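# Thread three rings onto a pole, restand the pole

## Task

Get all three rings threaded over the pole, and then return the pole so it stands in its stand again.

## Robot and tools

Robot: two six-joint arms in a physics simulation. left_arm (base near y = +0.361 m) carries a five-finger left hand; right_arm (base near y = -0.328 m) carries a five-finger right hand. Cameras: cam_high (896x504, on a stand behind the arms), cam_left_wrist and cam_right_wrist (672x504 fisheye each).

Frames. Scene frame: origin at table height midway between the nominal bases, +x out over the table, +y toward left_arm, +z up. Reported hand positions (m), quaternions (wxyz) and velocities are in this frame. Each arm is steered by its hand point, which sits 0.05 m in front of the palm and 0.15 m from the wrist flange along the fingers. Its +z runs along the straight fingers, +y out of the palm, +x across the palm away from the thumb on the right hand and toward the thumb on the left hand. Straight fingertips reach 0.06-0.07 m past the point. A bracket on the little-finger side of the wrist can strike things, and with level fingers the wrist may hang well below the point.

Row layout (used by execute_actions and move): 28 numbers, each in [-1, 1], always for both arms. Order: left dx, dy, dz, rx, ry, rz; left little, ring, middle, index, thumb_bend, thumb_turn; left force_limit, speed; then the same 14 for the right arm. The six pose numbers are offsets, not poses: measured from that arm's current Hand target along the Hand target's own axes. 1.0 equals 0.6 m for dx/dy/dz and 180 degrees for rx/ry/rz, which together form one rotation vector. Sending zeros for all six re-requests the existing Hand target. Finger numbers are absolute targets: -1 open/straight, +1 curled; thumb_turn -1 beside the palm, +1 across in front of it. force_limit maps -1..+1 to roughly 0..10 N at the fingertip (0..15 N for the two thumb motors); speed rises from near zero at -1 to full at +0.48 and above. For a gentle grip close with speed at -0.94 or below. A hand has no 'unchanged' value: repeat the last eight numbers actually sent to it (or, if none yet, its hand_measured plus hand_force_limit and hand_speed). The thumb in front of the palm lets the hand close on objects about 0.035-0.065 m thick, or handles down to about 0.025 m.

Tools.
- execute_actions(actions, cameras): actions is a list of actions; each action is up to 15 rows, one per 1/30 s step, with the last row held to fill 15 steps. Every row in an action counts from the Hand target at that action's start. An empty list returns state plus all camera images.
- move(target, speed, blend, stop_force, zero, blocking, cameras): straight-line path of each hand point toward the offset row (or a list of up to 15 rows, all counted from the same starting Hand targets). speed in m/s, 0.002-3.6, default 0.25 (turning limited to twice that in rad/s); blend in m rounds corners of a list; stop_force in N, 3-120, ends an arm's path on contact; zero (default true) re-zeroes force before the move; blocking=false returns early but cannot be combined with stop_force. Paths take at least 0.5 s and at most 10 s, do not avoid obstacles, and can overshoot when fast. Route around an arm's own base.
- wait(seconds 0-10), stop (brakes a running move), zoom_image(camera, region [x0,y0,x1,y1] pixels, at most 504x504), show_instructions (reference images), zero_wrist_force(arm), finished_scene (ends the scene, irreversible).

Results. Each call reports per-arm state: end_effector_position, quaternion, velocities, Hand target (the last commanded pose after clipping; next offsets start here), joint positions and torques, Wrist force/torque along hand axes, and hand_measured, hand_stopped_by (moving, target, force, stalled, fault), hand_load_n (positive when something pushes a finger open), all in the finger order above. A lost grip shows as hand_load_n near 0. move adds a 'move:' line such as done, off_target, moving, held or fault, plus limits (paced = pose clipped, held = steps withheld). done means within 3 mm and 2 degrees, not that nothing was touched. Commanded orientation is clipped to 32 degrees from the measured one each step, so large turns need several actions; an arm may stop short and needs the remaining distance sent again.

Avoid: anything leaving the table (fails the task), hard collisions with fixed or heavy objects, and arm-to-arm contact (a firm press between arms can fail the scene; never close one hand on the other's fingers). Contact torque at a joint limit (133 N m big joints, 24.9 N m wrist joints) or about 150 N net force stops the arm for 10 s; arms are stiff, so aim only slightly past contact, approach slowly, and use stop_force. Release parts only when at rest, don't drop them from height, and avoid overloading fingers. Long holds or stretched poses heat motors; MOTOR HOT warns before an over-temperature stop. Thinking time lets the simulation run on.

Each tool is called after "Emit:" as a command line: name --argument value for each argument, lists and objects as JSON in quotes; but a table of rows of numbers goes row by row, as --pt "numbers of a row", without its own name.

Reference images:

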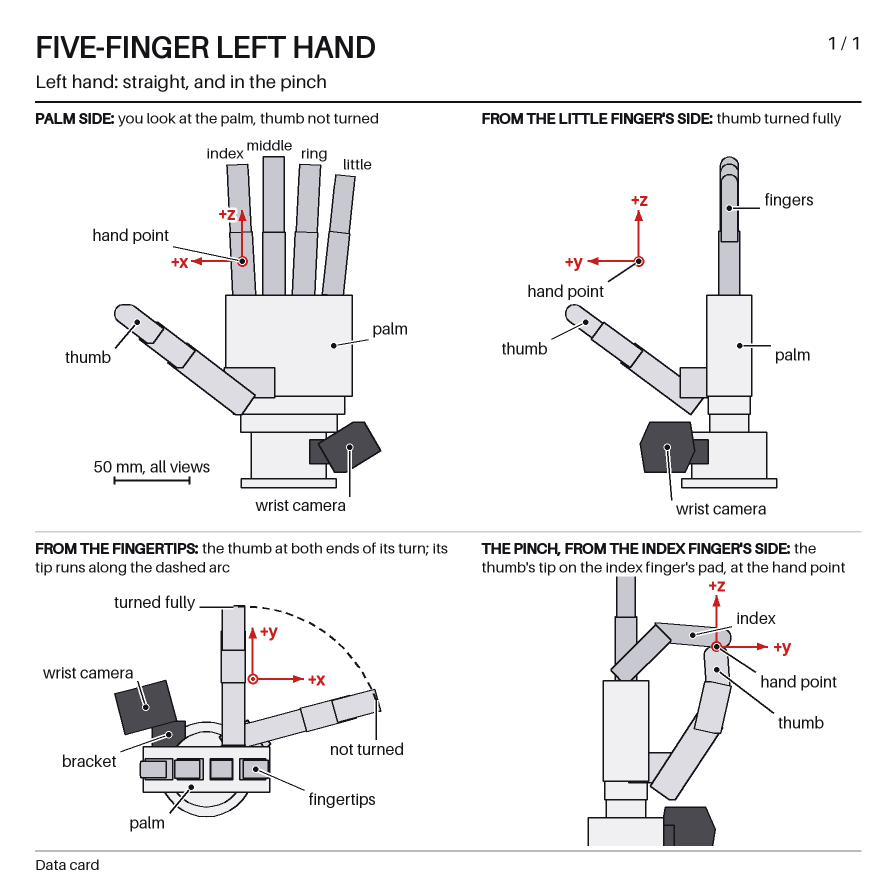

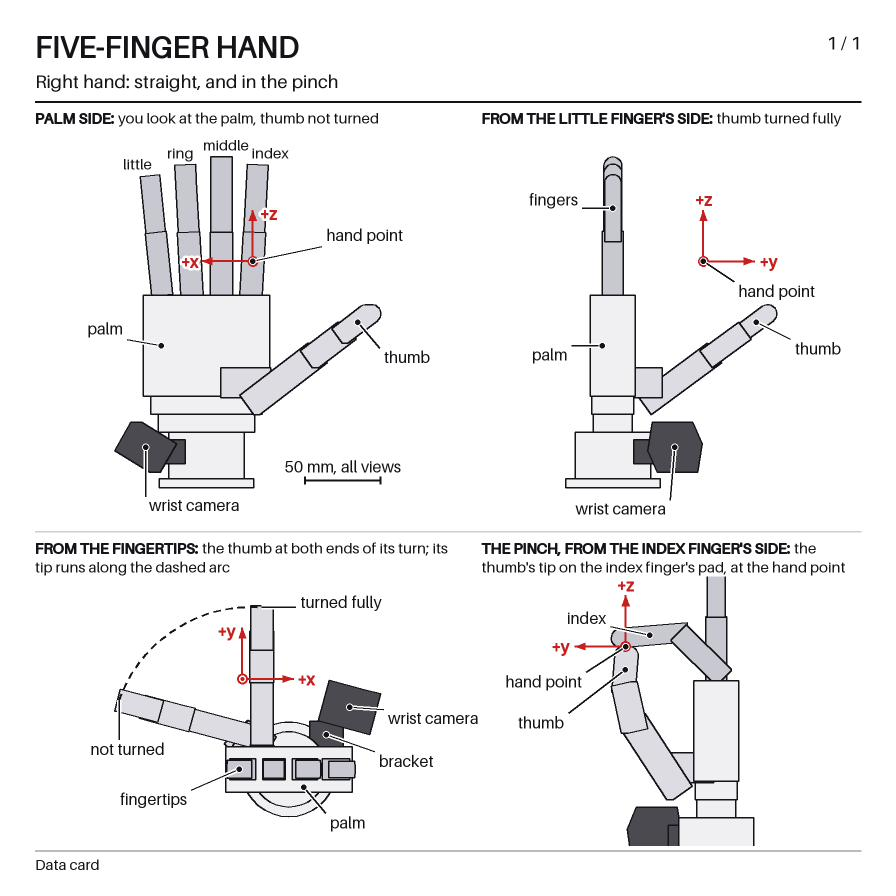

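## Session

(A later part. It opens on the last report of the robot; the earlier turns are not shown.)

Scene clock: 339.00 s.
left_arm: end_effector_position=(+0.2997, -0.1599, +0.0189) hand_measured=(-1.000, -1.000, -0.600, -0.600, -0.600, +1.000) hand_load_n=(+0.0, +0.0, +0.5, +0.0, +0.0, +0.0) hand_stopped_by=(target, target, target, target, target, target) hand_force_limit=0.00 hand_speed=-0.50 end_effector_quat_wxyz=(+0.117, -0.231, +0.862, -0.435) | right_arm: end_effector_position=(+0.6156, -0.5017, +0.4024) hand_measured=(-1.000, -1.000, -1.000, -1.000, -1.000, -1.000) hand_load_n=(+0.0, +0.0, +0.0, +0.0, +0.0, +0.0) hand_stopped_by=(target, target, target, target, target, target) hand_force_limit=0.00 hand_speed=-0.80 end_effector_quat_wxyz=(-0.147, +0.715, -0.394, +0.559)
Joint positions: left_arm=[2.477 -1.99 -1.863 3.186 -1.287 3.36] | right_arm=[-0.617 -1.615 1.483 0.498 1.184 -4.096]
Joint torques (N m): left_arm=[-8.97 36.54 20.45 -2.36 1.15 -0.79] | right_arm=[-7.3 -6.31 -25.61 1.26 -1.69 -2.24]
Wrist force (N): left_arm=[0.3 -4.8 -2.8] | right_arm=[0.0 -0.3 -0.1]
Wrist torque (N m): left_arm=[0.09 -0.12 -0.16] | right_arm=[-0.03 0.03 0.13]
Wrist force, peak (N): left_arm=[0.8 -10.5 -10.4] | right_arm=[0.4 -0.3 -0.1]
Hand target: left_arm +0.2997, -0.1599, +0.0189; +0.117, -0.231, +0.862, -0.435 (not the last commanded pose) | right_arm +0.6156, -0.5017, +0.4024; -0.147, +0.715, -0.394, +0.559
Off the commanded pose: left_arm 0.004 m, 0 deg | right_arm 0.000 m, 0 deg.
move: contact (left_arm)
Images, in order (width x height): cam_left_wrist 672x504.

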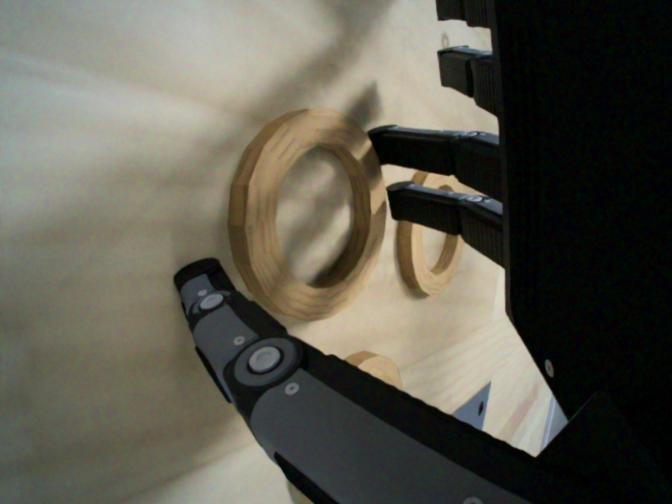

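Emit:
move --target '[0,0.0013,0.001,-0.0167,0,0,-1,-1,-0.68,-0.68,-0.6,1,0,-0.5,0,0,0,0,0,0,-1,-1,-1,-1,-1,-1,0,-0.8]' --speed 0.05

Emit:
move --target '[0,0,0,0,0,0,-1,-1,-0.35,-0.35,-0.3,1,-0.4,-0.8,0,0,0,0,0,0,-1,-1,-1,-1,-1,-1,0,-0.8]' --cameras '["cam_left_wrist"]'

Scene clock: 351.00 s.
left_arm: end_effector_position=(+0.2997, -0.1599, +0.0180) hand_measured=(-1.000, -1.000, -0.680, -0.680, -0.600, +1.000) hand_load_n=(+0.0, +0.0, +3.5, +0.0, +0.0, +0.0) hand_stopped_by=(target, target, target, target, target, target) hand_force_limit=0.00 hand_speed=-0.50 end_effector_quat_wxyz=(+0.111, -0.234, +0.873, -0.412) | right_arm: end_effector_position=(+0.6156, -0.5017, +0.4024) hand_measured=(-1.000, -1.000, -1.000, -1.000, -1.000, -1.000) hand_load_n=(+0.0, +0.0, +0.0, +0.0, +0.0, -0.5) hand_stopped_by=(target, target, target, target, target, target) hand_force_limit=0.00 hand_speed=-0.80 end_effector_quat_wxyz=(-0.147, +0.715, -0.394, +0.559)
Joint positions: left_arm=[2.468 -2.012 -1.815 3.108 -1.306 3.369] | right_arm=[-0.617 -1.615 1.483 0.498 1.184 -4.096]
Joint torques (N m): left_arm=[-12.28 5.49 13.7 -3.17 -2.53 2.28] | right_arm=[-7.75 -6.9 -26.13 1.27 -1.57 -2.05]
Wrist force (N): left_arm=[0.5 -23.7 -34.7] | right_arm=[0.4 -0.3 0.0]
Wrist torque (N m): left_arm=[1.61 -0.78 0.28] | right_arm=[-0.05 -0.04 0.15]
Wrist force, peak (N): left_arm=[0.5 -23.7 -34.7] | right_arm=[0.3 -0.5 -0.1]
Hand target: left_arm +0.2997, -0.1599, +0.0180; +0.111, -0.234, +0.873, -0.412 | right_arm +0.6156, -0.5017, +0.4024; -0.147, +0.715, -0.394, +0.559
Off the commanded pose: left_arm 0.000 m, 0 deg | right_arm 0.000 m, 0 deg.
move: done

Scene clock: 351.83 s.
left_arm: end_effector_position=(+0.2997, -0.1599, +0.0180) hand_measured=(-1.000, -1.000, -0.680, -0.554, -0.442, +1.000) hand_load_n=(+0.0, +0.0, +3.0, +7.0, +5.5, +0.0) hand_stopped_by=(target, target, force, force, force, target) hand_force_limit=-0.40 hand_speed=-0.80 end_effector_quat_wxyz=(+0.111, -0.234, +0.873, -0.412) | right_arm: end_effector_position=(+0.6156, -0.5017, +0.4024) hand_measured=(-1.000, -1.000, -1.000, -1.000, -1.000, -1.000) hand_load_n=(+0.0, +0.0, +0.0, +0.0, +0.0, +0.0) hand_stopped_by=(target, target, target, target, target, target) hand_force_limit=0.00 hand_speed=-0.80 end_effector_quat_wxyz=(-0.147, +0.715, -0.394, +0.559)
Joint positions: left_arm=[2.468 -2.012 -1.815 3.108 -1.306 3.369] | right_arm=[-0.617 -1.615 1.483 0.498 1.184 -4.096]
Joint torques (N m): left_arm=[-11.14 4.6 2.67 -3.44 -2.61 2.34] | right_arm=[-7.46 -6.6 -25.92 1.37 -1.46 -2.17]
Wrist force (N): left_arm=[0.7 -27.5 -39.1] | right_arm=[0.2 -0.2 -0.1]
Wrist torque (N m): left_arm=[1.94 -0.80 0.29] | right_arm=[-0.03 0.01 0.14]
Wrist force, peak (N): left_arm=[0.8 -27.5 -39.5] | right_arm=[0.4 -0.2 -0.3]
Hand target: left_arm +0.2997, -0.1599, +0.0180; +0.111, -0.234, +0.873, -0.412 | right_arm +0.6156, -0.5017, +0.4024; -0.147, +0.715, -0.394, +0.559
Off the commanded pose: left_arm 0.000 m, 0 deg | right_arm 0.000 m, 0 deg.
move: done
Images, in order (width x height): cam_left_wrist 672x504.

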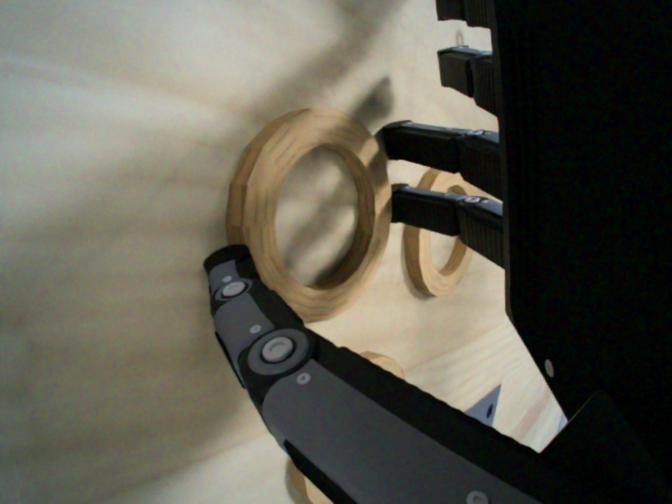

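Emit:
move --target '[0,-0.0038,-0.0028,0,0,0,-1,-1,-0.35,-0.35,-0.3,1,-0.4,-0.8,0,0,0,0,0,0,-1,-1,-1,-1,-1,-1,0,-0.8]' --speed 0.05 --cameras '["cam_left_wrist"]'

Scene clock: 363.77 s.
left_arm: end_effector_position=(+0.2998, -0.1600, +0.0207) hand_measured=(-1.000, -1.000, -0.680, -0.554, -0.442, +1.000) hand_load_n=(+0.0, +0.0, +0.0, +3.0, +4.0, +0.0) hand_stopped_by=(target, target, force, force, force, target) hand_force_limit=-0.40 hand_speed=-0.80 end_effector_quat_wxyz=(+0.111, -0.234, +0.873, -0.412) | right_arm: end_effector_position=(+0.6156, -0.5017, +0.4024) hand_measured=(-1.000, -1.000, -1.000, -1.000, -1.000, -1.000) hand_load_n=(+0.0, +0.0, +0.0, +0.0, +0.0, +0.0) hand_stopped_by=(target, target, target, target, target, target) hand_force_limit=0.00 hand_speed=-0.80 end_effector_quat_wxyz=(-0.147, +0.715, -0.394, +0.559)
Joint positions: left_arm=[2.468 -2.008 -1.812 3.101 -1.306 3.369] | right_arm=[-0.617 -1.615 1.483 0.498 1.184 -4.096]
Joint torques (N m): left_arm=[-12.82 39.87 21.22 -2.38 -0.57 -0.91] | right_arm=[-6.89 -6.66 -25.21 1.4 -1.52 -2.17]
Wrist force (N): left_arm=[-0.2 -0.5 1.8] | right_arm=[0.2 -0.1 0.0]
Wrist torque (N m): left_arm=[0.01 0.06 -0.28] | right_arm=[-0.02 0.00 0.14]
Wrist force, peak (N): left_arm=[0.7 -27.9 -39.5] | right_arm=[0.2 -0.4 -0.3]
Hand target: left_arm +0.2998, -0.1600, +0.0208; +0.111, -0.234, +0.873, -0.412 | right_arm +0.6156, -0.5017, +0.4024; -0.147, +0.715, -0.394, +0.559
Off the commanded pose: left_arm 0.000 m, 0 deg | right_arm 0.000 m, 0 deg.
move: done
Images, in order (width x height): cam_left_wrist 672x504.

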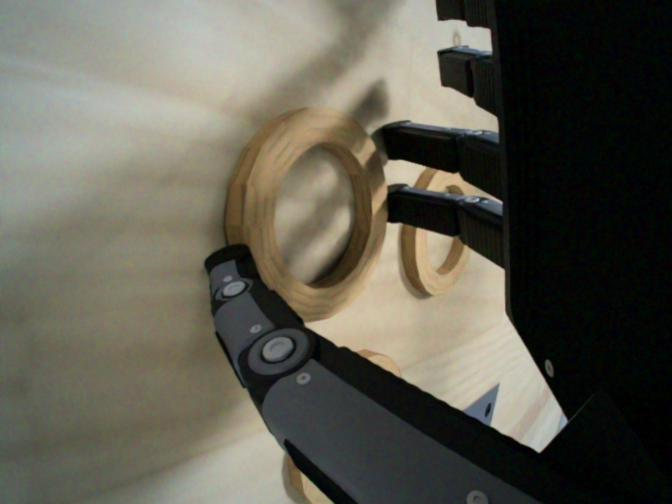

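Emit:
move --target '[0,0,0,0,0,0,-1,-1,-0.4,-0.34,-0.29,1,-0.3,-0.85,0,0,0,0,0,0,-1,-1,-1,-1,-1,-1,0,-0.8]' --cameras '["cam_left_wrist"]'

Scene clock: 369.27 s.
left_arm: end_effector_position=(+0.2998, -0.1600, +0.0209) hand_measured=(-1.000, -1.000, -0.628, -0.542, -0.440, +1.000) hand_load_n=(+0.0, +0.0, +7.5, +6.5, +7.0, -0.5) hand_stopped_by=(target, target, force, force, force, target) hand_force_limit=-0.30 hand_speed=-0.85 end_effector_quat_wxyz=(+0.111, -0.234, +0.873, -0.412) | right_arm: end_effector_position=(+0.6156, -0.5017, +0.4024) hand_measured=(-1.000, -1.000, -1.000, -1.000, -1.000, -1.000) hand_load_n=(+0.0, +0.0, +0.0, +0.0, +0.0, +0.0) hand_stopped_by=(target, target, target, target, target, target) hand_force_limit=0.00 hand_speed=-0.80 end_effector_quat_wxyz=(-0.147, +0.715, -0.394, +0.559)
Joint positions: left_arm=[2.468 -2.008 -1.812 3.101 -1.306 3.369] | right_arm=[-0.617 -1.615 1.483 0.498 1.184 -4.096]
Joint torques (N m): left_arm=[-12.2 31.42 12.15 -2.55 1.4 -1.72] | right_arm=[-7.62 -6.73 -24.95 1.28 -1.47 -2.03]
Wrist force (N): left_arm=[0.2 -8.1 0.2] | right_arm=[0.2 -0.3 0.0]
Wrist torque (N m): left_arm=[0.22 0.04 -0.09] | right_arm=[-0.05 0.00 0.14]
Wrist force, peak (N): left_arm=[0.1 -9.3 0.6] | right_arm=[0.0 -0.6 0.1]
Hand target: left_arm +0.2998, -0.1600, +0.0208; +0.111, -0.234, +0.873, -0.412 | right_arm +0.6156, -0.5017, +0.4024; -0.147, +0.715, -0.394, +0.559
Off the commanded pose: left_arm 0.000 m, 0 deg | right_arm 0.000 m, 0 deg.
move: done
Images, in order (width x height): cam_left_wrist 672x504.

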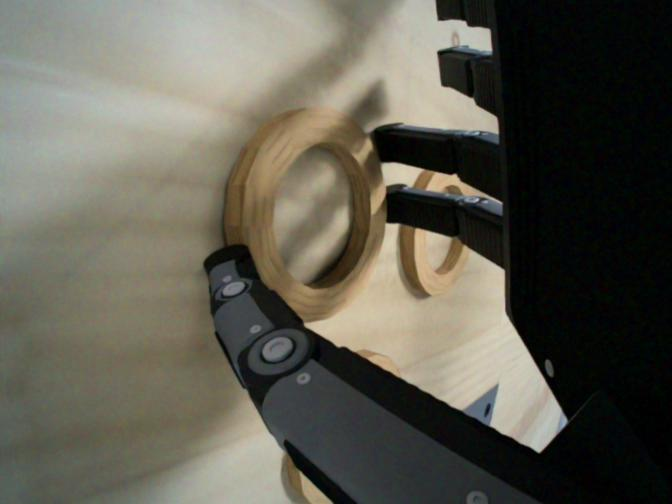

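Emit:
move --target '[0,-0.1295,-0.1048,0,0,0,-1,-1,-0.4,-0.34,-0.29,1,-0.3,-0.85,0,0,0,0,0,0,-1,-1,-1,-1,-1,-1,0,-0.8]' --speed 0.1 --cameras '["cam_left_wrist", "cam_high"]'

Scene clock: 374.37 s.
left_arm: end_effector_position=(+0.3001, -0.1608, +0.1207) hand_measured=(-1.000, -1.000, -0.628, -0.542, -0.440, +1.000) hand_load_n=(+0.0, +0.0, +0.0, +6.0, +7.0, -0.5) hand_stopped_by=(target, target, force, force, force, target) hand_force_limit=-0.30 hand_speed=-0.85 end_effector_quat_wxyz=(+0.111, -0.234, +0.873, -0.412) | right_arm: end_effector_position=(+0.6156, -0.5017, +0.4024) hand_measured=(-1.000, -1.000, -1.000, -1.000, -1.000, -1.000) hand_load_n=(+0.0, +0.0, +0.0, +0.0, +0.0, +0.0) hand_stopped_by=(target, target, target, target, target, target) hand_force_limit=0.00 hand_speed=-0.80 end_effector_quat_wxyz=(-0.147, +0.715, -0.394, +0.559)
Joint positions: left_arm=[2.467 -1.883 -1.694 2.859 -1.307 3.368] | right_arm=[-0.617 -1.615 1.483 0.498 1.184 -4.096]
Joint torques (N m): left_arm=[-3.74 37.9 24.19 -2.35 -1.1 1.96] | right_arm=[-7.18 -6.62 -25 1.27 -1.42 -2.05]
Wrist force (N): left_arm=[-0.3 -0.7 1.9] | right_arm=[0.1 0.0 -0.1]
Wrist torque (N m): left_arm=[-0.03 0.09 -0.18] | right_arm=[0.01 0.02 0.13]
Wrist force, peak (N): left_arm=[0.1 -8.9 0.1] | right_arm=[0.3 -0.5 0.0]
Hand target: left_arm +0.3001, -0.1608, +0.1207; +0.111, -0.234, +0.873, -0.412 | right_arm +0.6156, -0.5017, +0.4024; -0.147, +0.715, -0.394, +0.559
Off the commanded pose: left_arm 0.000 m, 0 deg | right_arm 0.000 m, 0 deg.
move: done
Images, in order (width x height): cam_high 896x504, cam_left_wrist 672x504.

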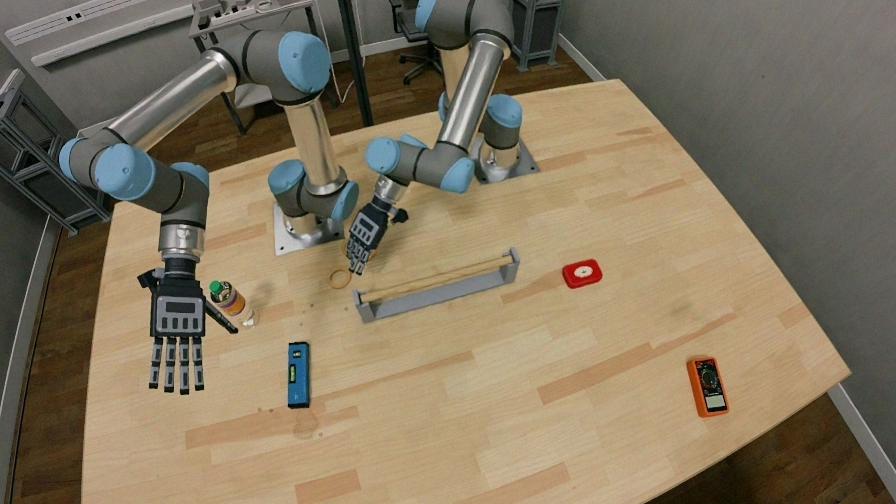

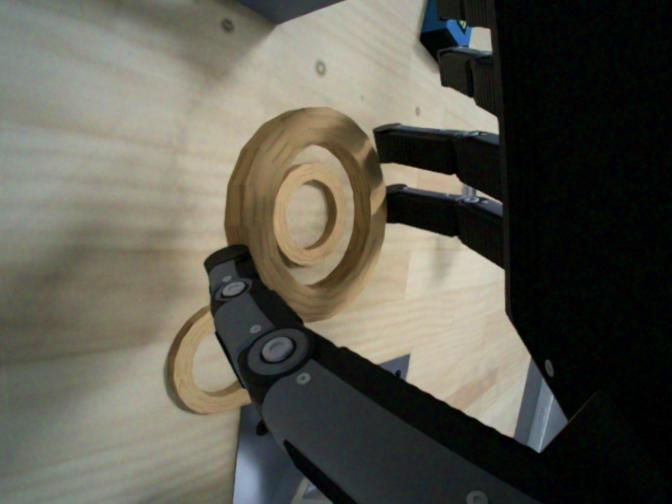

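Emit:
move --pt "-0.197 -0.045 -0.262 0 0 0 -1 -1 -0.38 -0.34 -0.29 1 -0.3 -0.85 0 0 0 0 0 0 -1 -1 -1 -1 -1 -1 0 -0.8" --pt "-0.756 0.108 -0.740 0.2595 0.0812 -0.5129 -1 -1 -0.38 -0.34 -0.29 1 -0.3 -0.85 0 0 0 0 0 0 -1 -1 -1 -1 -1 -1 0 -0.8" --speed 0.35 --blend 0.05 --cameras '["cam_left_wrist", "cam_high"]'

Scene clock: 397.10 s.
left_arm: end_effector_position=(+0.5002, +0.3986, +0.3534) hand_measured=(-1.000, -1.000, -0.546, -0.542, -0.440, +1.000) hand_load_n=(+0.0, +0.0, +5.5, +3.5, +10.0, +0.0) hand_stopped_by=(target, target, force, force, force, target) hand_force_limit=-0.30 hand_speed=-0.85 end_effector_quat_wxyz=(+0.231, +0.673, -0.238, +0.661) | right_arm: end_effector_position=(+0.6156, -0.5017, +0.4024) hand_measured=(-1.000, -1.000, -1.000, -1.000, -1.000, -1.000) hand_load_n=(+0.0, +0.0, +0.0, -0.5, +0.0, +0.0) hand_stopped_by=(target, target, target, target, target, target) hand_force_limit=0.00 hand_speed=-0.80 end_effector_quat_wxyz=(-0.147, +0.715, -0.394, +0.559)
Joint positions: left_arm=[4.131 -2.007 -2.075 1.193 -0.073 4.464] | right_arm=[-0.617 -1.615 1.483 0.498 1.184 -4.096]
Joint torques (N m): left_arm=[-12.02 36.2 4.22 -2.8 -1.01 1.95] | right_arm=[-6.87 -6.77 -24.76 1.18 -1.45 -2.04]
Wrist force (N): left_arm=[2.8 0.5 1.8] | right_arm=[0.1 -0.1 -0.2]
Wrist torque (N m): left_arm=[-0.03 -0.26 0.02] | right_arm=[-0.01 0.02 0.13]
Wrist force, peak (N): left_arm=[2.7 0.9 2.1] | right_arm=[0.2 -0.4 -0.3]
Hand target: left_arm +0.5000, +0.3986, +0.3535; +0.233, +0.669, -0.238, +0.665 | right_arm +0.6156, -0.5017, +0.4024; -0.147, +0.715, -0.394, +0.559
Off the commanded pose: left_arm 0.000 m, 1 deg | right_arm 0.000 m, 0 deg.
move: done
Images, in order (width x height): cam_high 896x504, cam_left_wrist 672x504.

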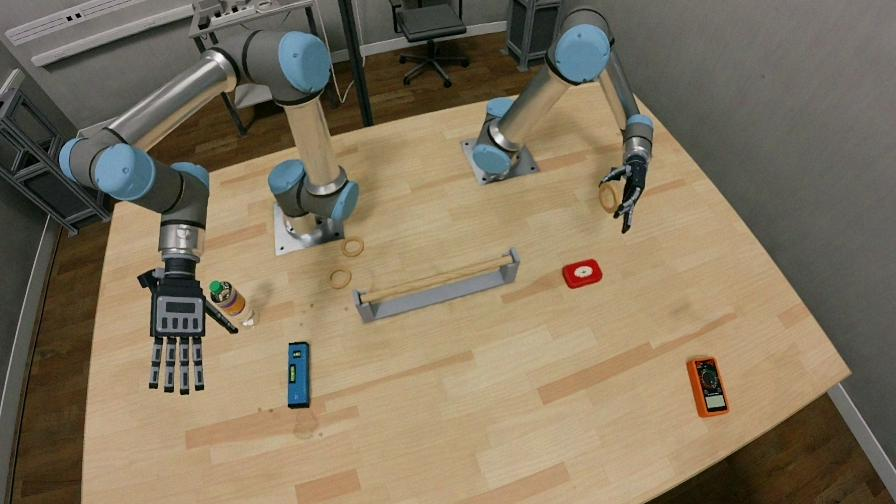

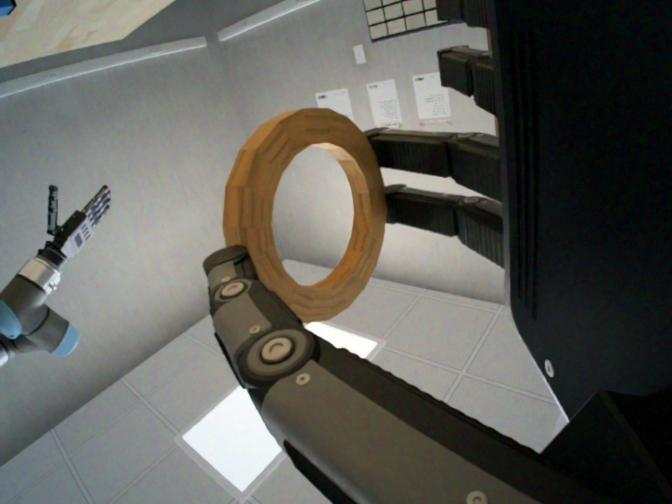

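Emit:
move --target '[0,0,0,0,0,0,-1,-1,-0.38,-0.34,-0.29,1,-0.3,-0.85,-0.665,-0.254,-0.456,-0.0627,-0.104,0.2178,-0.8,-0.8,-0.8,-0.8,-1,1,0,0]' --speed 0.35 --cameras '["cam_right_wrist", "cam_high"]'

Scene clock: 413.07 s.
left_arm: end_effector_position=(+0.5002, +0.3986, +0.3534) hand_measured=(-1.000, -1.000, -0.546, -0.542, -0.440, +1.000) hand_load_n=(+0.5, +0.0, +5.5, +3.5, +10.0, +0.0) hand_stopped_by=(target, target, force, force, force, target) hand_force_limit=-0.30 hand_speed=-0.85 end_effector_quat_wxyz=(+0.231, +0.673, -0.238, +0.661) | right_arm: end_effector_position=(+0.4004, -0.0500, +0.3193) hand_measured=(-0.800, -0.800, -0.800, -0.800, -1.000, +1.000) hand_load_n=(+0.0, +0.0, +0.0, +0.0, +0.0, +0.0) hand_stopped_by=(target, target, target, target, target, target) hand_force_limit=0.00 hand_speed=0.00 end_effector_quat_wxyz=(-0.316, +0.632, -0.633, +0.316)
Joint positions: left_arm=[4.131 -2.007 -2.075 1.193 -0.073 4.464] | right_arm=[0.551 -1.709 1.684 0.734 1.972 -2.818]
Joint torques (N m): left_arm=[-12.37 35.36 3.81 -2.7 -1.11 1.99] | right_arm=[7.77 -0.8 -25.5 2.21 1.78 2.32]
Wrist force (N): left_arm=[2.8 0.9 1.9] | right_arm=[-0.3 0.1 -0.4]
Wrist torque (N m): left_arm=[0.01 -0.27 0.01] | right_arm=[0.03 0.14 0.00]
Wrist force, peak (N): left_arm=[3.0 0.8 2.0] | right_arm=[-1.4 0.8 -0.9]
Hand target: left_arm +0.5002, +0.3986, +0.3534; +0.231, +0.673, -0.238, +0.661 (not the last commanded pose) | right_arm +0.4004, -0.0500, +0.3193; -0.316, +0.632, -0.633, +0.316
Off the commanded pose: left_arm 0.000 m, 1 deg | right_arm 0.000 m, 0 deg.
move: done
Images, in order (width x height): cam_high 896x504, cam_right_wrist 672x504.

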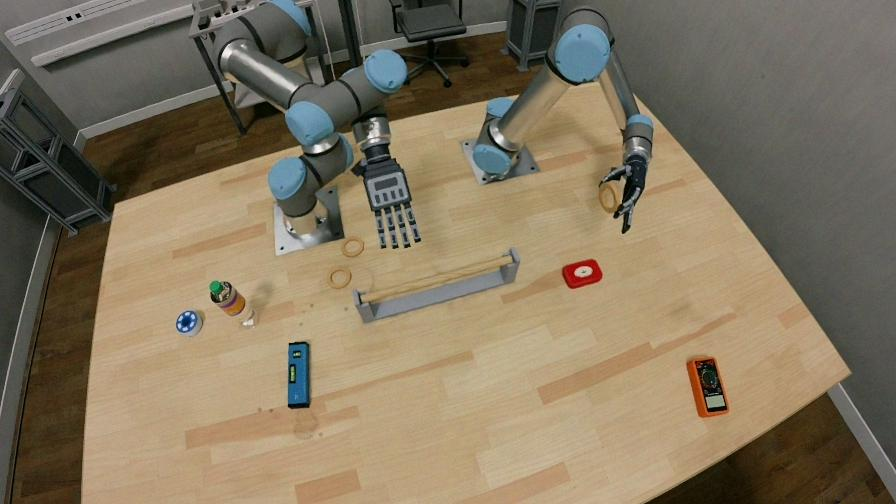

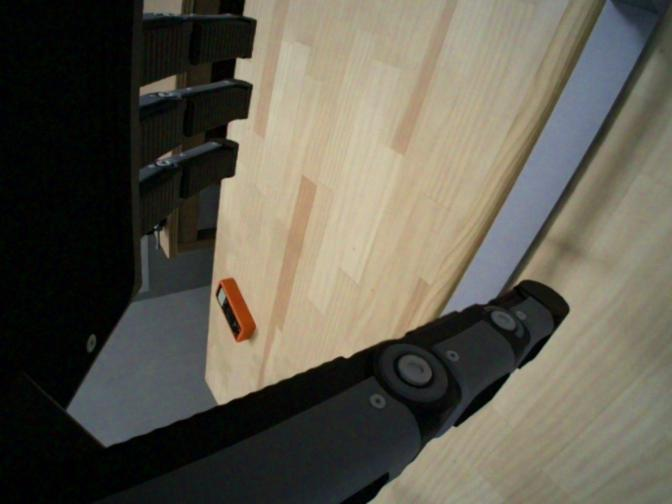

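Emit:
zoom_image --camera "cam_right_wrist" --region '[400, 0, 672, 320]'

Scaled by 1.575 from the camera's 672x504 image, which has a finer 960x720 frame.

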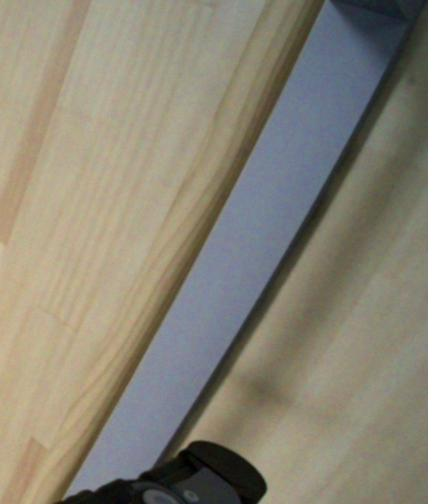

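Emit:
move --target '[0,0,0,0,0,0,-1,-1,-0.38,-0.34,-0.29,1,-0.3,-0.85,-0.0333,0.1428,0.2521,0,0,0,-0.8,-0.8,-0.8,-0.8,-1,1,0,0]' --speed 0.25 --cameras '["cam_right_wrist", "cam_high"]'

Scene clock: 444.93 s.
left_arm: end_effector_position=(+0.5002, +0.3986, +0.3534) hand_measured=(-1.000, -1.000, -0.546, -0.542, -0.440, +1.000) hand_load_n=(+0.0, +0.0, +5.5, +3.5, +10.0, +0.0) hand_stopped_by=(target, target, force, force, force, target) hand_force_limit=-0.30 hand_speed=-0.85 end_effector_quat_wxyz=(+0.231, +0.673, -0.238, +0.661) | right_arm: end_effector_position=(+0.4700, -0.0301, +0.1600) hand_measured=(-0.800, -0.800, -0.800, -0.800, -1.000, +1.000) hand_load_n=(+0.0, +0.0, +0.0, +0.0, +0.0, +0.0) hand_stopped_by=(target, target, target, target, target, target) hand_force_limit=0.00 hand_speed=0.00 end_effector_quat_wxyz=(-0.316, +0.632, -0.633, +0.316)
Joint positions: left_arm=[4.131 -2.007 -2.075 1.193 -0.073 4.464] | right_arm=[0.502 -1.488 1.884 0.301 1.935 -2.852]
Joint torques (N m): left_arm=[-11.7 35.23 4.43 -2.76 -1 2] | right_arm=[-7.52 -9.17 -17.81 -1.09 -1.32 -2.38]
Wrist force (N): left_arm=[2.7 0.8 1.8] | right_arm=[-0.3 0.2 -0.5]
Wrist torque (N m): left_arm=[0.01 -0.25 0.02] | right_arm=[0.04 0.13 0.14]
Wrist force, peak (N): left_arm=[2.9 1.0 1.9] | right_arm=[-0.3 -0.6 -1.7]
Hand target: left_arm +0.5002, +0.3986, +0.3534; +0.231, +0.673, -0.238, +0.661 | right_arm +0.4701, -0.0301, +0.1600; -0.316, +0.632, -0.633, +0.316
Off the commanded pose: left_arm 0.000 m, 0 deg | right_arm 0.000 m, 0 deg.
move: done
Images, in order (width x height): cam_high 896x504, cam_right_wrist 672x504.

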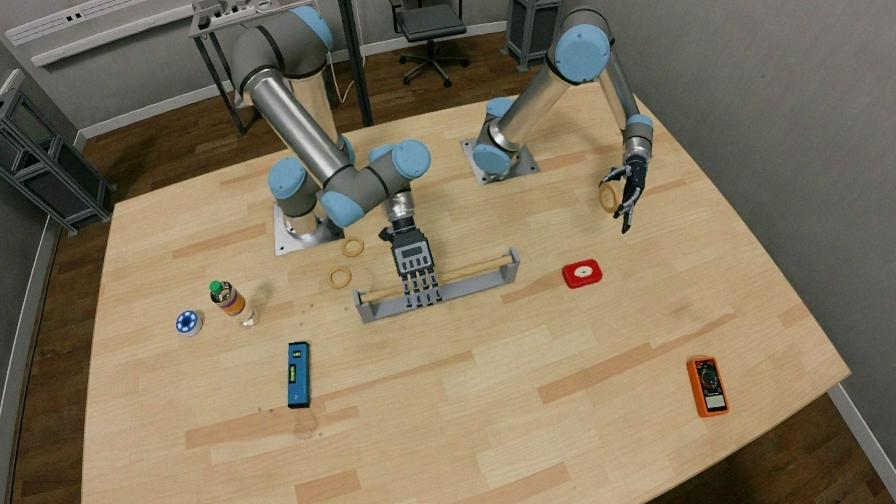

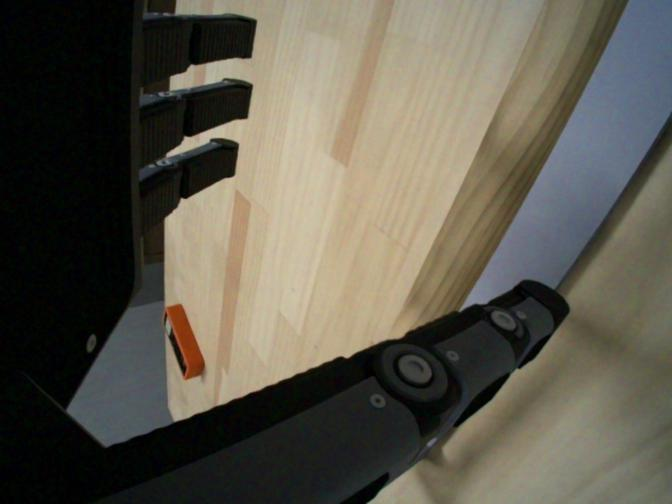

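Emit:
zoom_image --camera "cam_right_wrist" --region '[380, 0, 672, 320]'

Emit:
zoom_image --camera "cam_high" --region '[340, 220, 540, 340]'

Scaled by 1.575 from the camera's 672x504 image, which has a finer 960x720 frame.

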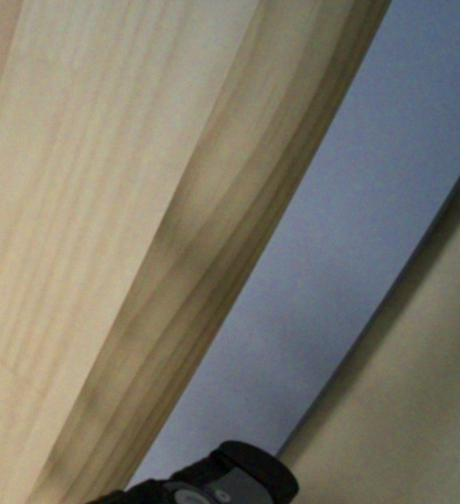

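Scaled by 2.520.

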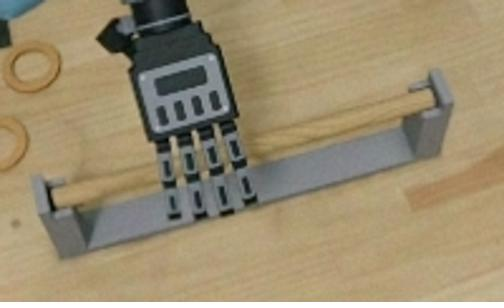

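Emit:
move --target '[0,0,0,0,0,0,-1,-1,-0.38,-0.34,-0.29,1,-0.3,-0.85,0,0.1017,0.0867,0,0,0,-0.8,-0.8,-0.8,-0.8,-1,1,0,0]' --speed 0.15 --cameras '["cam_right_wrist", "cam_high"]'

Scene clock: 467.97 s.
left_arm: end_effector_position=(+0.5002, +0.3986, +0.3534) hand_measured=(-1.000, -1.000, -0.546, -0.542, -0.440, +1.000) hand_load_n=(+0.0, +0.0, +5.5, +3.0, +10.0, +0.5) hand_stopped_by=(target, target, force, force, force, target) hand_force_limit=-0.30 hand_speed=-0.85 end_effector_quat_wxyz=(+0.231, +0.673, -0.238, +0.661) | right_arm: end_effector_position=(+0.4751, -0.0301, +0.0800) hand_measured=(-0.800, -0.800, -0.800, -0.800, -1.000, +1.000) hand_load_n=(+0.0, +0.0, +0.0, +0.0, +0.0, +0.0) hand_stopped_by=(target, target, target, target, target, target) hand_force_limit=0.00 hand_speed=0.00 end_effector_quat_wxyz=(-0.316, +0.632, -0.633, +0.316)
Joint positions: left_arm=[4.131 -2.007 -2.075 1.193 -0.073 4.464] | right_arm=[0.495 -1.383 1.994 0.084 1.93 -2.857]
Joint torques (N m): left_arm=[-12.03 35.09 4.15 -2.68 -1.01 1.92] | right_arm=[-8.09 -13.1 -8.17 -1.01 -1.18 -2.45]
Wrist force (N): left_arm=[2.6 1.0 1.9] | right_arm=[-0.4 0.1 -0.4]
Wrist torque (N m): left_arm=[0.02 -0.24 0.00] | right_arm=[0.02 0.12 0.13]
Wrist force, peak (N): left_arm=[2.9 0.7 2.0] | right_arm=[-0.4 -0.9 -1.0]
Hand target: left_arm +0.5002, +0.3986, +0.3534; +0.231, +0.673, -0.238, +0.661 | right_arm +0.4751, -0.0301, +0.0800; -0.316, +0.632, -0.633, +0.316
Off the commanded pose: left_arm 0.000 m, 0 deg | right_arm 0.000 m, 0 deg.
move: done
Images, in order (width x height): cam_high 896x504, cam_right_wrist 672x504.

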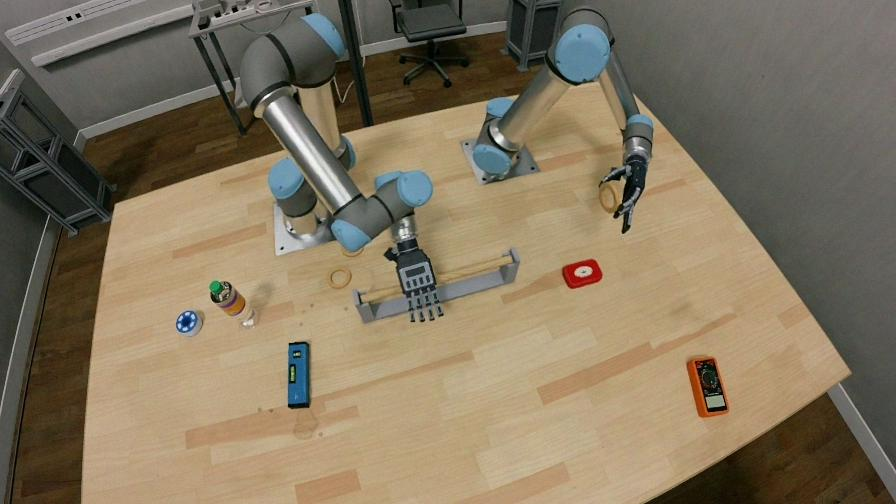

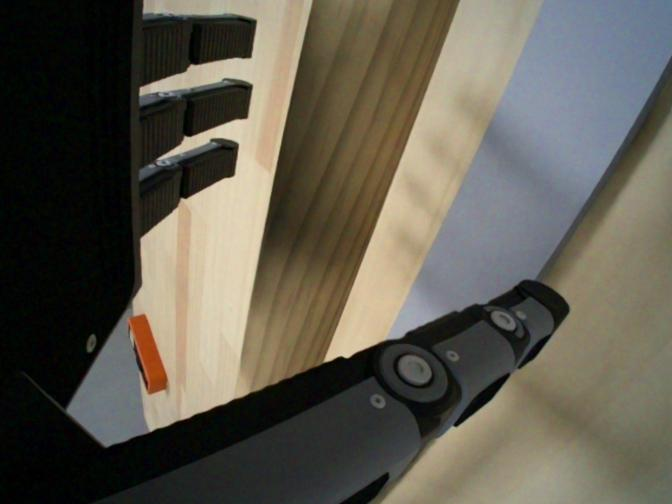

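Emit:
zoom_image --camera "cam_right_wrist" --region '[200, 0, 520, 400]'

Scaled by 1.260 from the camera's 672x504 image, which has a finer 960x720 frame.

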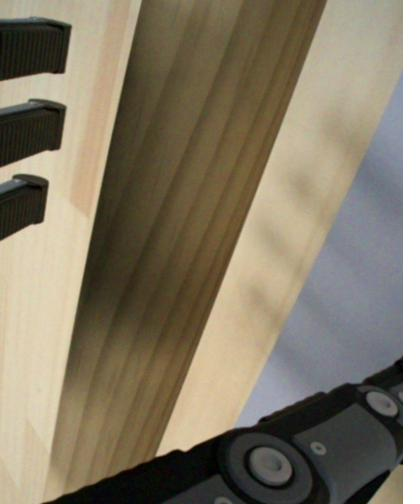

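Emit:
move --target '[0,0,0,0,0,0,-1,-1,-0.38,-0.34,-0.29,1,-0.3,-0.85,-0.0333,-0.0317,-0.0883,0,0,0,-0.8,-0.8,-0.8,-0.8,-1,1,0,0]' --speed 0.1 --cameras '["cam_right_wrist", "cam_high"]'

Scene clock: 489.60 s.
left_arm: end_effector_position=(+0.5002, +0.3986, +0.3534) hand_measured=(-1.000, -1.000, -0.546, -0.542, -0.440, +1.000) hand_load_n=(+0.0, +0.0, +5.5, +3.5, +9.5, +0.0) hand_stopped_by=(target, target, force, force, force, target) hand_force_limit=-0.30 hand_speed=-0.85 end_effector_quat_wxyz=(+0.231, +0.673, -0.238, +0.661) | right_arm: end_effector_position=(+0.4442, -0.0101, +0.1270) hand_measured=(-0.800, -0.800, -0.800, -0.800, -1.000, +1.000) hand_load_n=(+0.0, +0.0, +0.0, +0.0, +0.0, +0.0) hand_stopped_by=(target, target, target, target, target, target) hand_force_limit=0.00 hand_speed=0.00 end_effector_quat_wxyz=(-0.316, +0.632, -0.633, +0.316)
Joint positions: left_arm=[4.131 -2.007 -2.075 1.193 -0.073 4.464] | right_arm=[0.592 -1.449 1.938 0.232 2.003 -2.788]
Joint torques (N m): left_arm=[-11.99 35.32 4.07 -2.58 -0.93 1.93] | right_arm=[7.65 -36.36 -24.24 2.7 1.73 2.34]
Wrist force (N): left_arm=[2.8 0.6 1.9] | right_arm=[-0.5 0.1 -0.5]
Wrist torque (N m): left_arm=[-0.03 -0.26 0.03] | right_arm=[0.04 0.15 -0.02]
Wrist force, peak (N): left_arm=[2.9 0.7 2.1] | right_arm=[-0.6 0.1 -0.9]
Hand target: left_arm +0.5002, +0.3986, +0.3534; +0.231, +0.673, -0.238, +0.661 | right_arm +0.4441, -0.0101, +0.1270; -0.316, +0.632, -0.633, +0.316
Off the commanded pose: left_arm 0.000 m, 0 deg | right_arm 0.000 m, 0 deg.
move: done
Images, in order (width x height): cam_high 896x504, cam_right_wrist 672x504.

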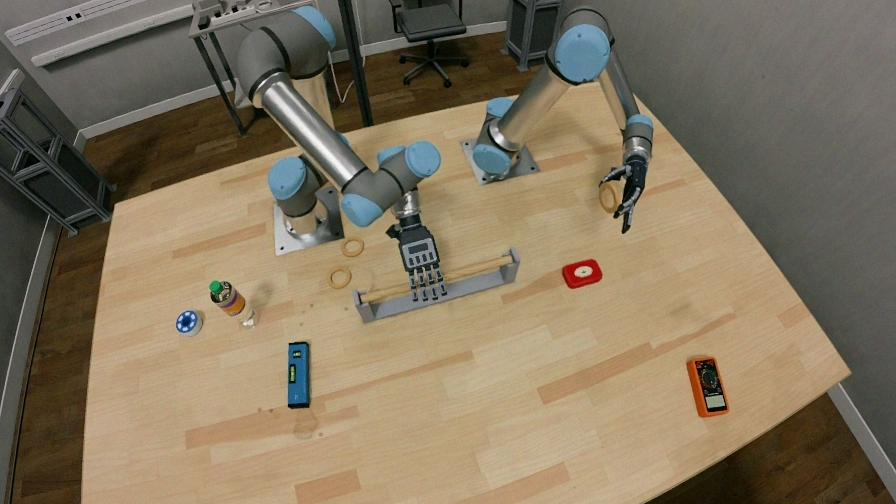

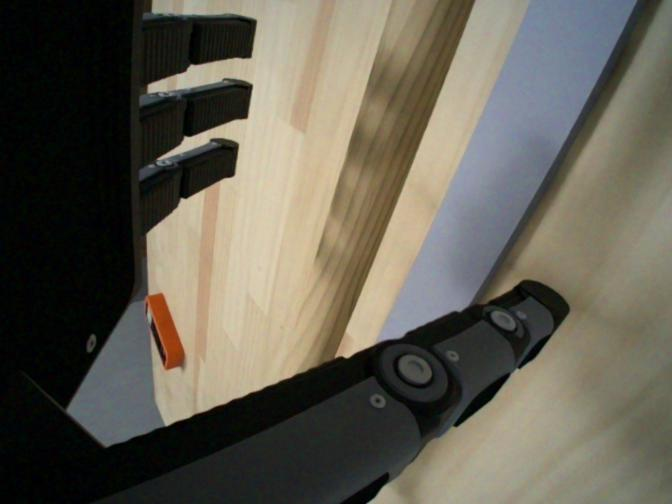

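Emit:
move --target '[0,0,0,0,0,0,-1,-1,-0.38,-0.34,-0.29,1,-0.3,-0.85,0,0,0,0,0,0,0.2,0.2,0.2,0.2,0.2,1,-0.2,-0.7]' --speed 0.1 --cameras '["cam_right_wrist"]'

Scene clock: 503.47 s.
left_arm: end_effector_position=(+0.5002, +0.3986, +0.3534) hand_measured=(-1.000, -1.000, -0.546, -0.542, -0.440, +1.000) hand_load_n=(+0.0, +0.0, +5.5, +3.5, +9.5, +0.0) hand_stopped_by=(target, target, force, force, force, target) hand_force_limit=-0.30 hand_speed=-0.85 end_effector_quat_wxyz=(+0.231, +0.673, -0.238, +0.661) | right_arm: end_effector_position=(+0.4441, -0.0101, +0.1270) hand_measured=(+0.200, -0.030, -0.140, -0.058, +0.200, +1.000) hand_load_n=(+0.0, +9.0, +4.0, +7.0, +0.0, +0.0) hand_stopped_by=(target, force, force, force, target, target) hand_force_limit=-0.20 hand_speed=-0.70 end_effector_quat_wxyz=(-0.316, +0.632, -0.633, +0.316)
Joint positions: left_arm=[4.131 -2.007 -2.075 1.193 -0.073 4.464] | right_arm=[0.592 -1.449 1.938 0.233 2.003 -2.788]
Joint torques (N m): left_arm=[-11.83 34.67 4.1 -2.56 -0.81 1.86] | right_arm=[4.24 -3.49 1.65 7.53 -3.13 -1.91]
Wrist force (N): left_arm=[2.6 0.8 1.9] | right_arm=[-0.8 -20.7 5.8]
Wrist torque (N m): left_arm=[-0.01 -0.25 0.01] | right_arm=[0.46 0.05 -0.48]
Wrist force, peak (N): left_arm=[2.9 0.7 2.1] | right_arm=[-0.8 -21.1 5.7]
Hand target: left_arm +0.5002, +0.3986, +0.3534; +0.231, +0.673, -0.238, +0.661 | right_arm +0.4441, -0.0101, +0.1270; -0.316, +0.632, -0.633, +0.316
Off the commanded pose: left_arm 0.000 m, 0 deg | right_arm 0.000 m, 0 deg.
move: done
Images, in order (width x height): cam_right_wrist 672x504.

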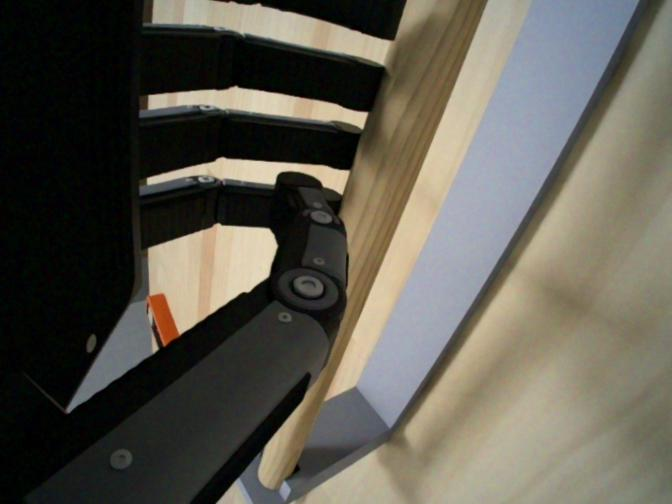

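Emit:
move --pt "0 0 0 0 0 0 -1 -1 -0.38 -0.34 -0.29 1 -0.3 -0.85 0 0 0 0 0 0 -0.8 -0.8 -0.8 -0.8 -1 1 -0.2 0.3" --pt "0 0 0 0 0 0 -1 -1 -0.38 -0.34 -0.29 1 -0.3 -0.85 0 0.0333 0 0 0 0 -0.8 -0.8 -0.8 -0.8 -1 1 -0.2 0.3" --speed 0.1 --cameras '["cam_right_wrist"]'

Scene clock: 511.43 s.
left_arm: end_effector_position=(+0.5002, +0.3986, +0.3534) hand_measured=(-1.000, -1.000, -0.546, -0.542, -0.440, +1.000) hand_load_n=(+0.0, +0.0, +5.5, +3.5, +10.0, +0.5) hand_stopped_by=(target, target, force, force, force, target) hand_force_limit=-0.30 hand_speed=-0.85 end_effector_quat_wxyz=(+0.231, +0.673, -0.238, +0.661) | right_arm: end_effector_position=(+0.4322, -0.0101, +0.1110) hand_measured=(-0.800, -0.800, -0.800, -0.800, -1.000, +1.000) hand_load_n=(+0.0, +0.0, +0.0, +0.0, +0.0, +0.0) hand_stopped_by=(target, target, target, target, target, target) hand_force_limit=-0.20 hand_speed=0.30 end_effector_quat_wxyz=(-0.316, +0.632, -0.633, +0.316)
Joint positions: left_arm=[4.131 -2.007 -2.075 1.193 -0.073 4.464] | right_arm=[0.612 -1.444 1.98 0.192 2.018 -2.774]
Joint torques (N m): left_arm=[-11.55 35.29 4.58 -2.54 -0.84 1.94] | right_arm=[5.49 -10.5 -8.76 -1.29 1.88 2.29]
Wrist force (N): left_arm=[2.6 0.8 2.2] | right_arm=[-1.1 -0.9 -0.6]
Wrist torque (N m): left_arm=[-0.01 -0.23 0.01] | right_arm=[-0.11 0.25 -0.09]
Wrist force, peak (N): left_arm=[2.9 0.7 2.0] | right_arm=[-0.6 -21.1 6.0]
Hand target: left_arm +0.5002, +0.3986, +0.3534; +0.231, +0.673, -0.238, +0.661 | right_arm +0.4322, -0.0101, +0.1110; -0.316, +0.632, -0.633, +0.316
Off the commanded pose: left_arm 0.000 m, 0 deg | right_arm 0.000 m, 0 deg.
move: done
Images, in order (width x height): cam_right_wrist 672x504.

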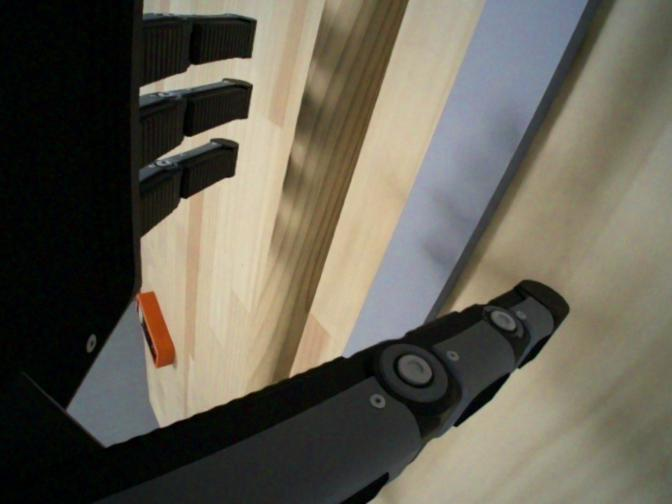

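Emit:
move --target '[0,0,0,0,0,0,-1,-1,-0.38,-0.34,-0.29,1,-0.3,-0.85,0,0,0,0,0,0,0.3,0.3,0.3,0.3,0.4,1,-0.2,-0.7]' --speed 0.1 --cameras '["cam_right_wrist"]'

Scene clock: 521.10 s.
left_arm: end_effector_position=(+0.5002, +0.3986, +0.3534) hand_measured=(-1.000, -1.000, -0.546, -0.542, -0.440, +1.000) hand_load_n=(+0.0, +0.0, +5.5, +3.5, +10.0, +0.0) hand_stopped_by=(target, target, force, force, force, target) hand_force_limit=-0.30 hand_speed=-0.85 end_effector_quat_wxyz=(+0.231, +0.673, -0.238, +0.661) | right_arm: end_effector_position=(+0.4322, -0.0101, +0.1110) hand_measured=(-0.278, -0.306, -0.310, -0.334, +0.400, +1.000) hand_load_n=(+9.5, +8.0, +12.5, +4.0, +0.0, +0.0) hand_stopped_by=(force, force, force, force, target, target) hand_force_limit=-0.20 hand_speed=-0.70 end_effector_quat_wxyz=(-0.316, +0.632, -0.633, +0.316)
Joint positions: left_arm=[4.131 -2.007 -2.075 1.193 -0.073 4.464] | right_arm=[0.612 -1.444 1.98 0.191 2.018 -2.774]
Joint torques (N m): left_arm=[-11 35.13 4.75 -2.4 -0.82 1.93] | right_arm=[4.05 -12.99 -11.72 8.99 -3.49 -1.67]
Wrist force (N): left_arm=[2.6 0.7 1.8] | right_arm=[-0.7 -18.7 21.6]
Wrist torque (N m): left_arm=[-0.01 -0.24 0.02] | right_arm=[0.06 -0.50 -0.68]
Wrist force, peak (N): left_arm=[2.9 0.8 2.0] | right_arm=[-0.8 -19.2 21.5]
Hand target: left_arm +0.5002, +0.3986, +0.3534; +0.231, +0.673, -0.238, +0.661 | right_arm +0.4322, -0.0101, +0.1110; -0.316, +0.632, -0.633, +0.316
Off the commanded pose: left_arm 0.000 m, 0 deg | right_arm 0.000 m, 0 deg.
move: done
Images, in order (width x height): cam_right_wrist 672x504.

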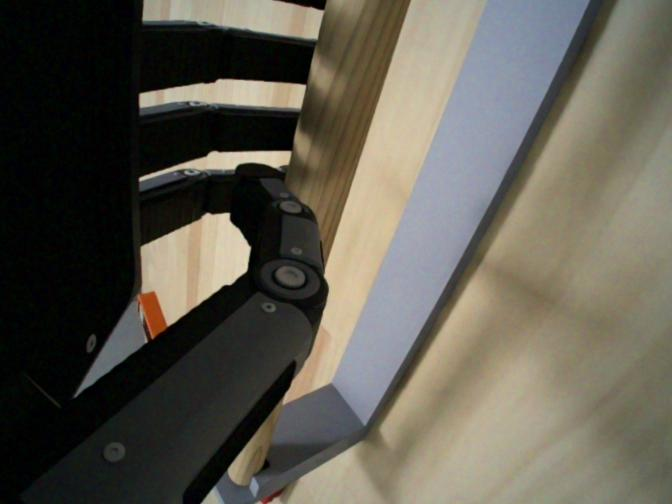

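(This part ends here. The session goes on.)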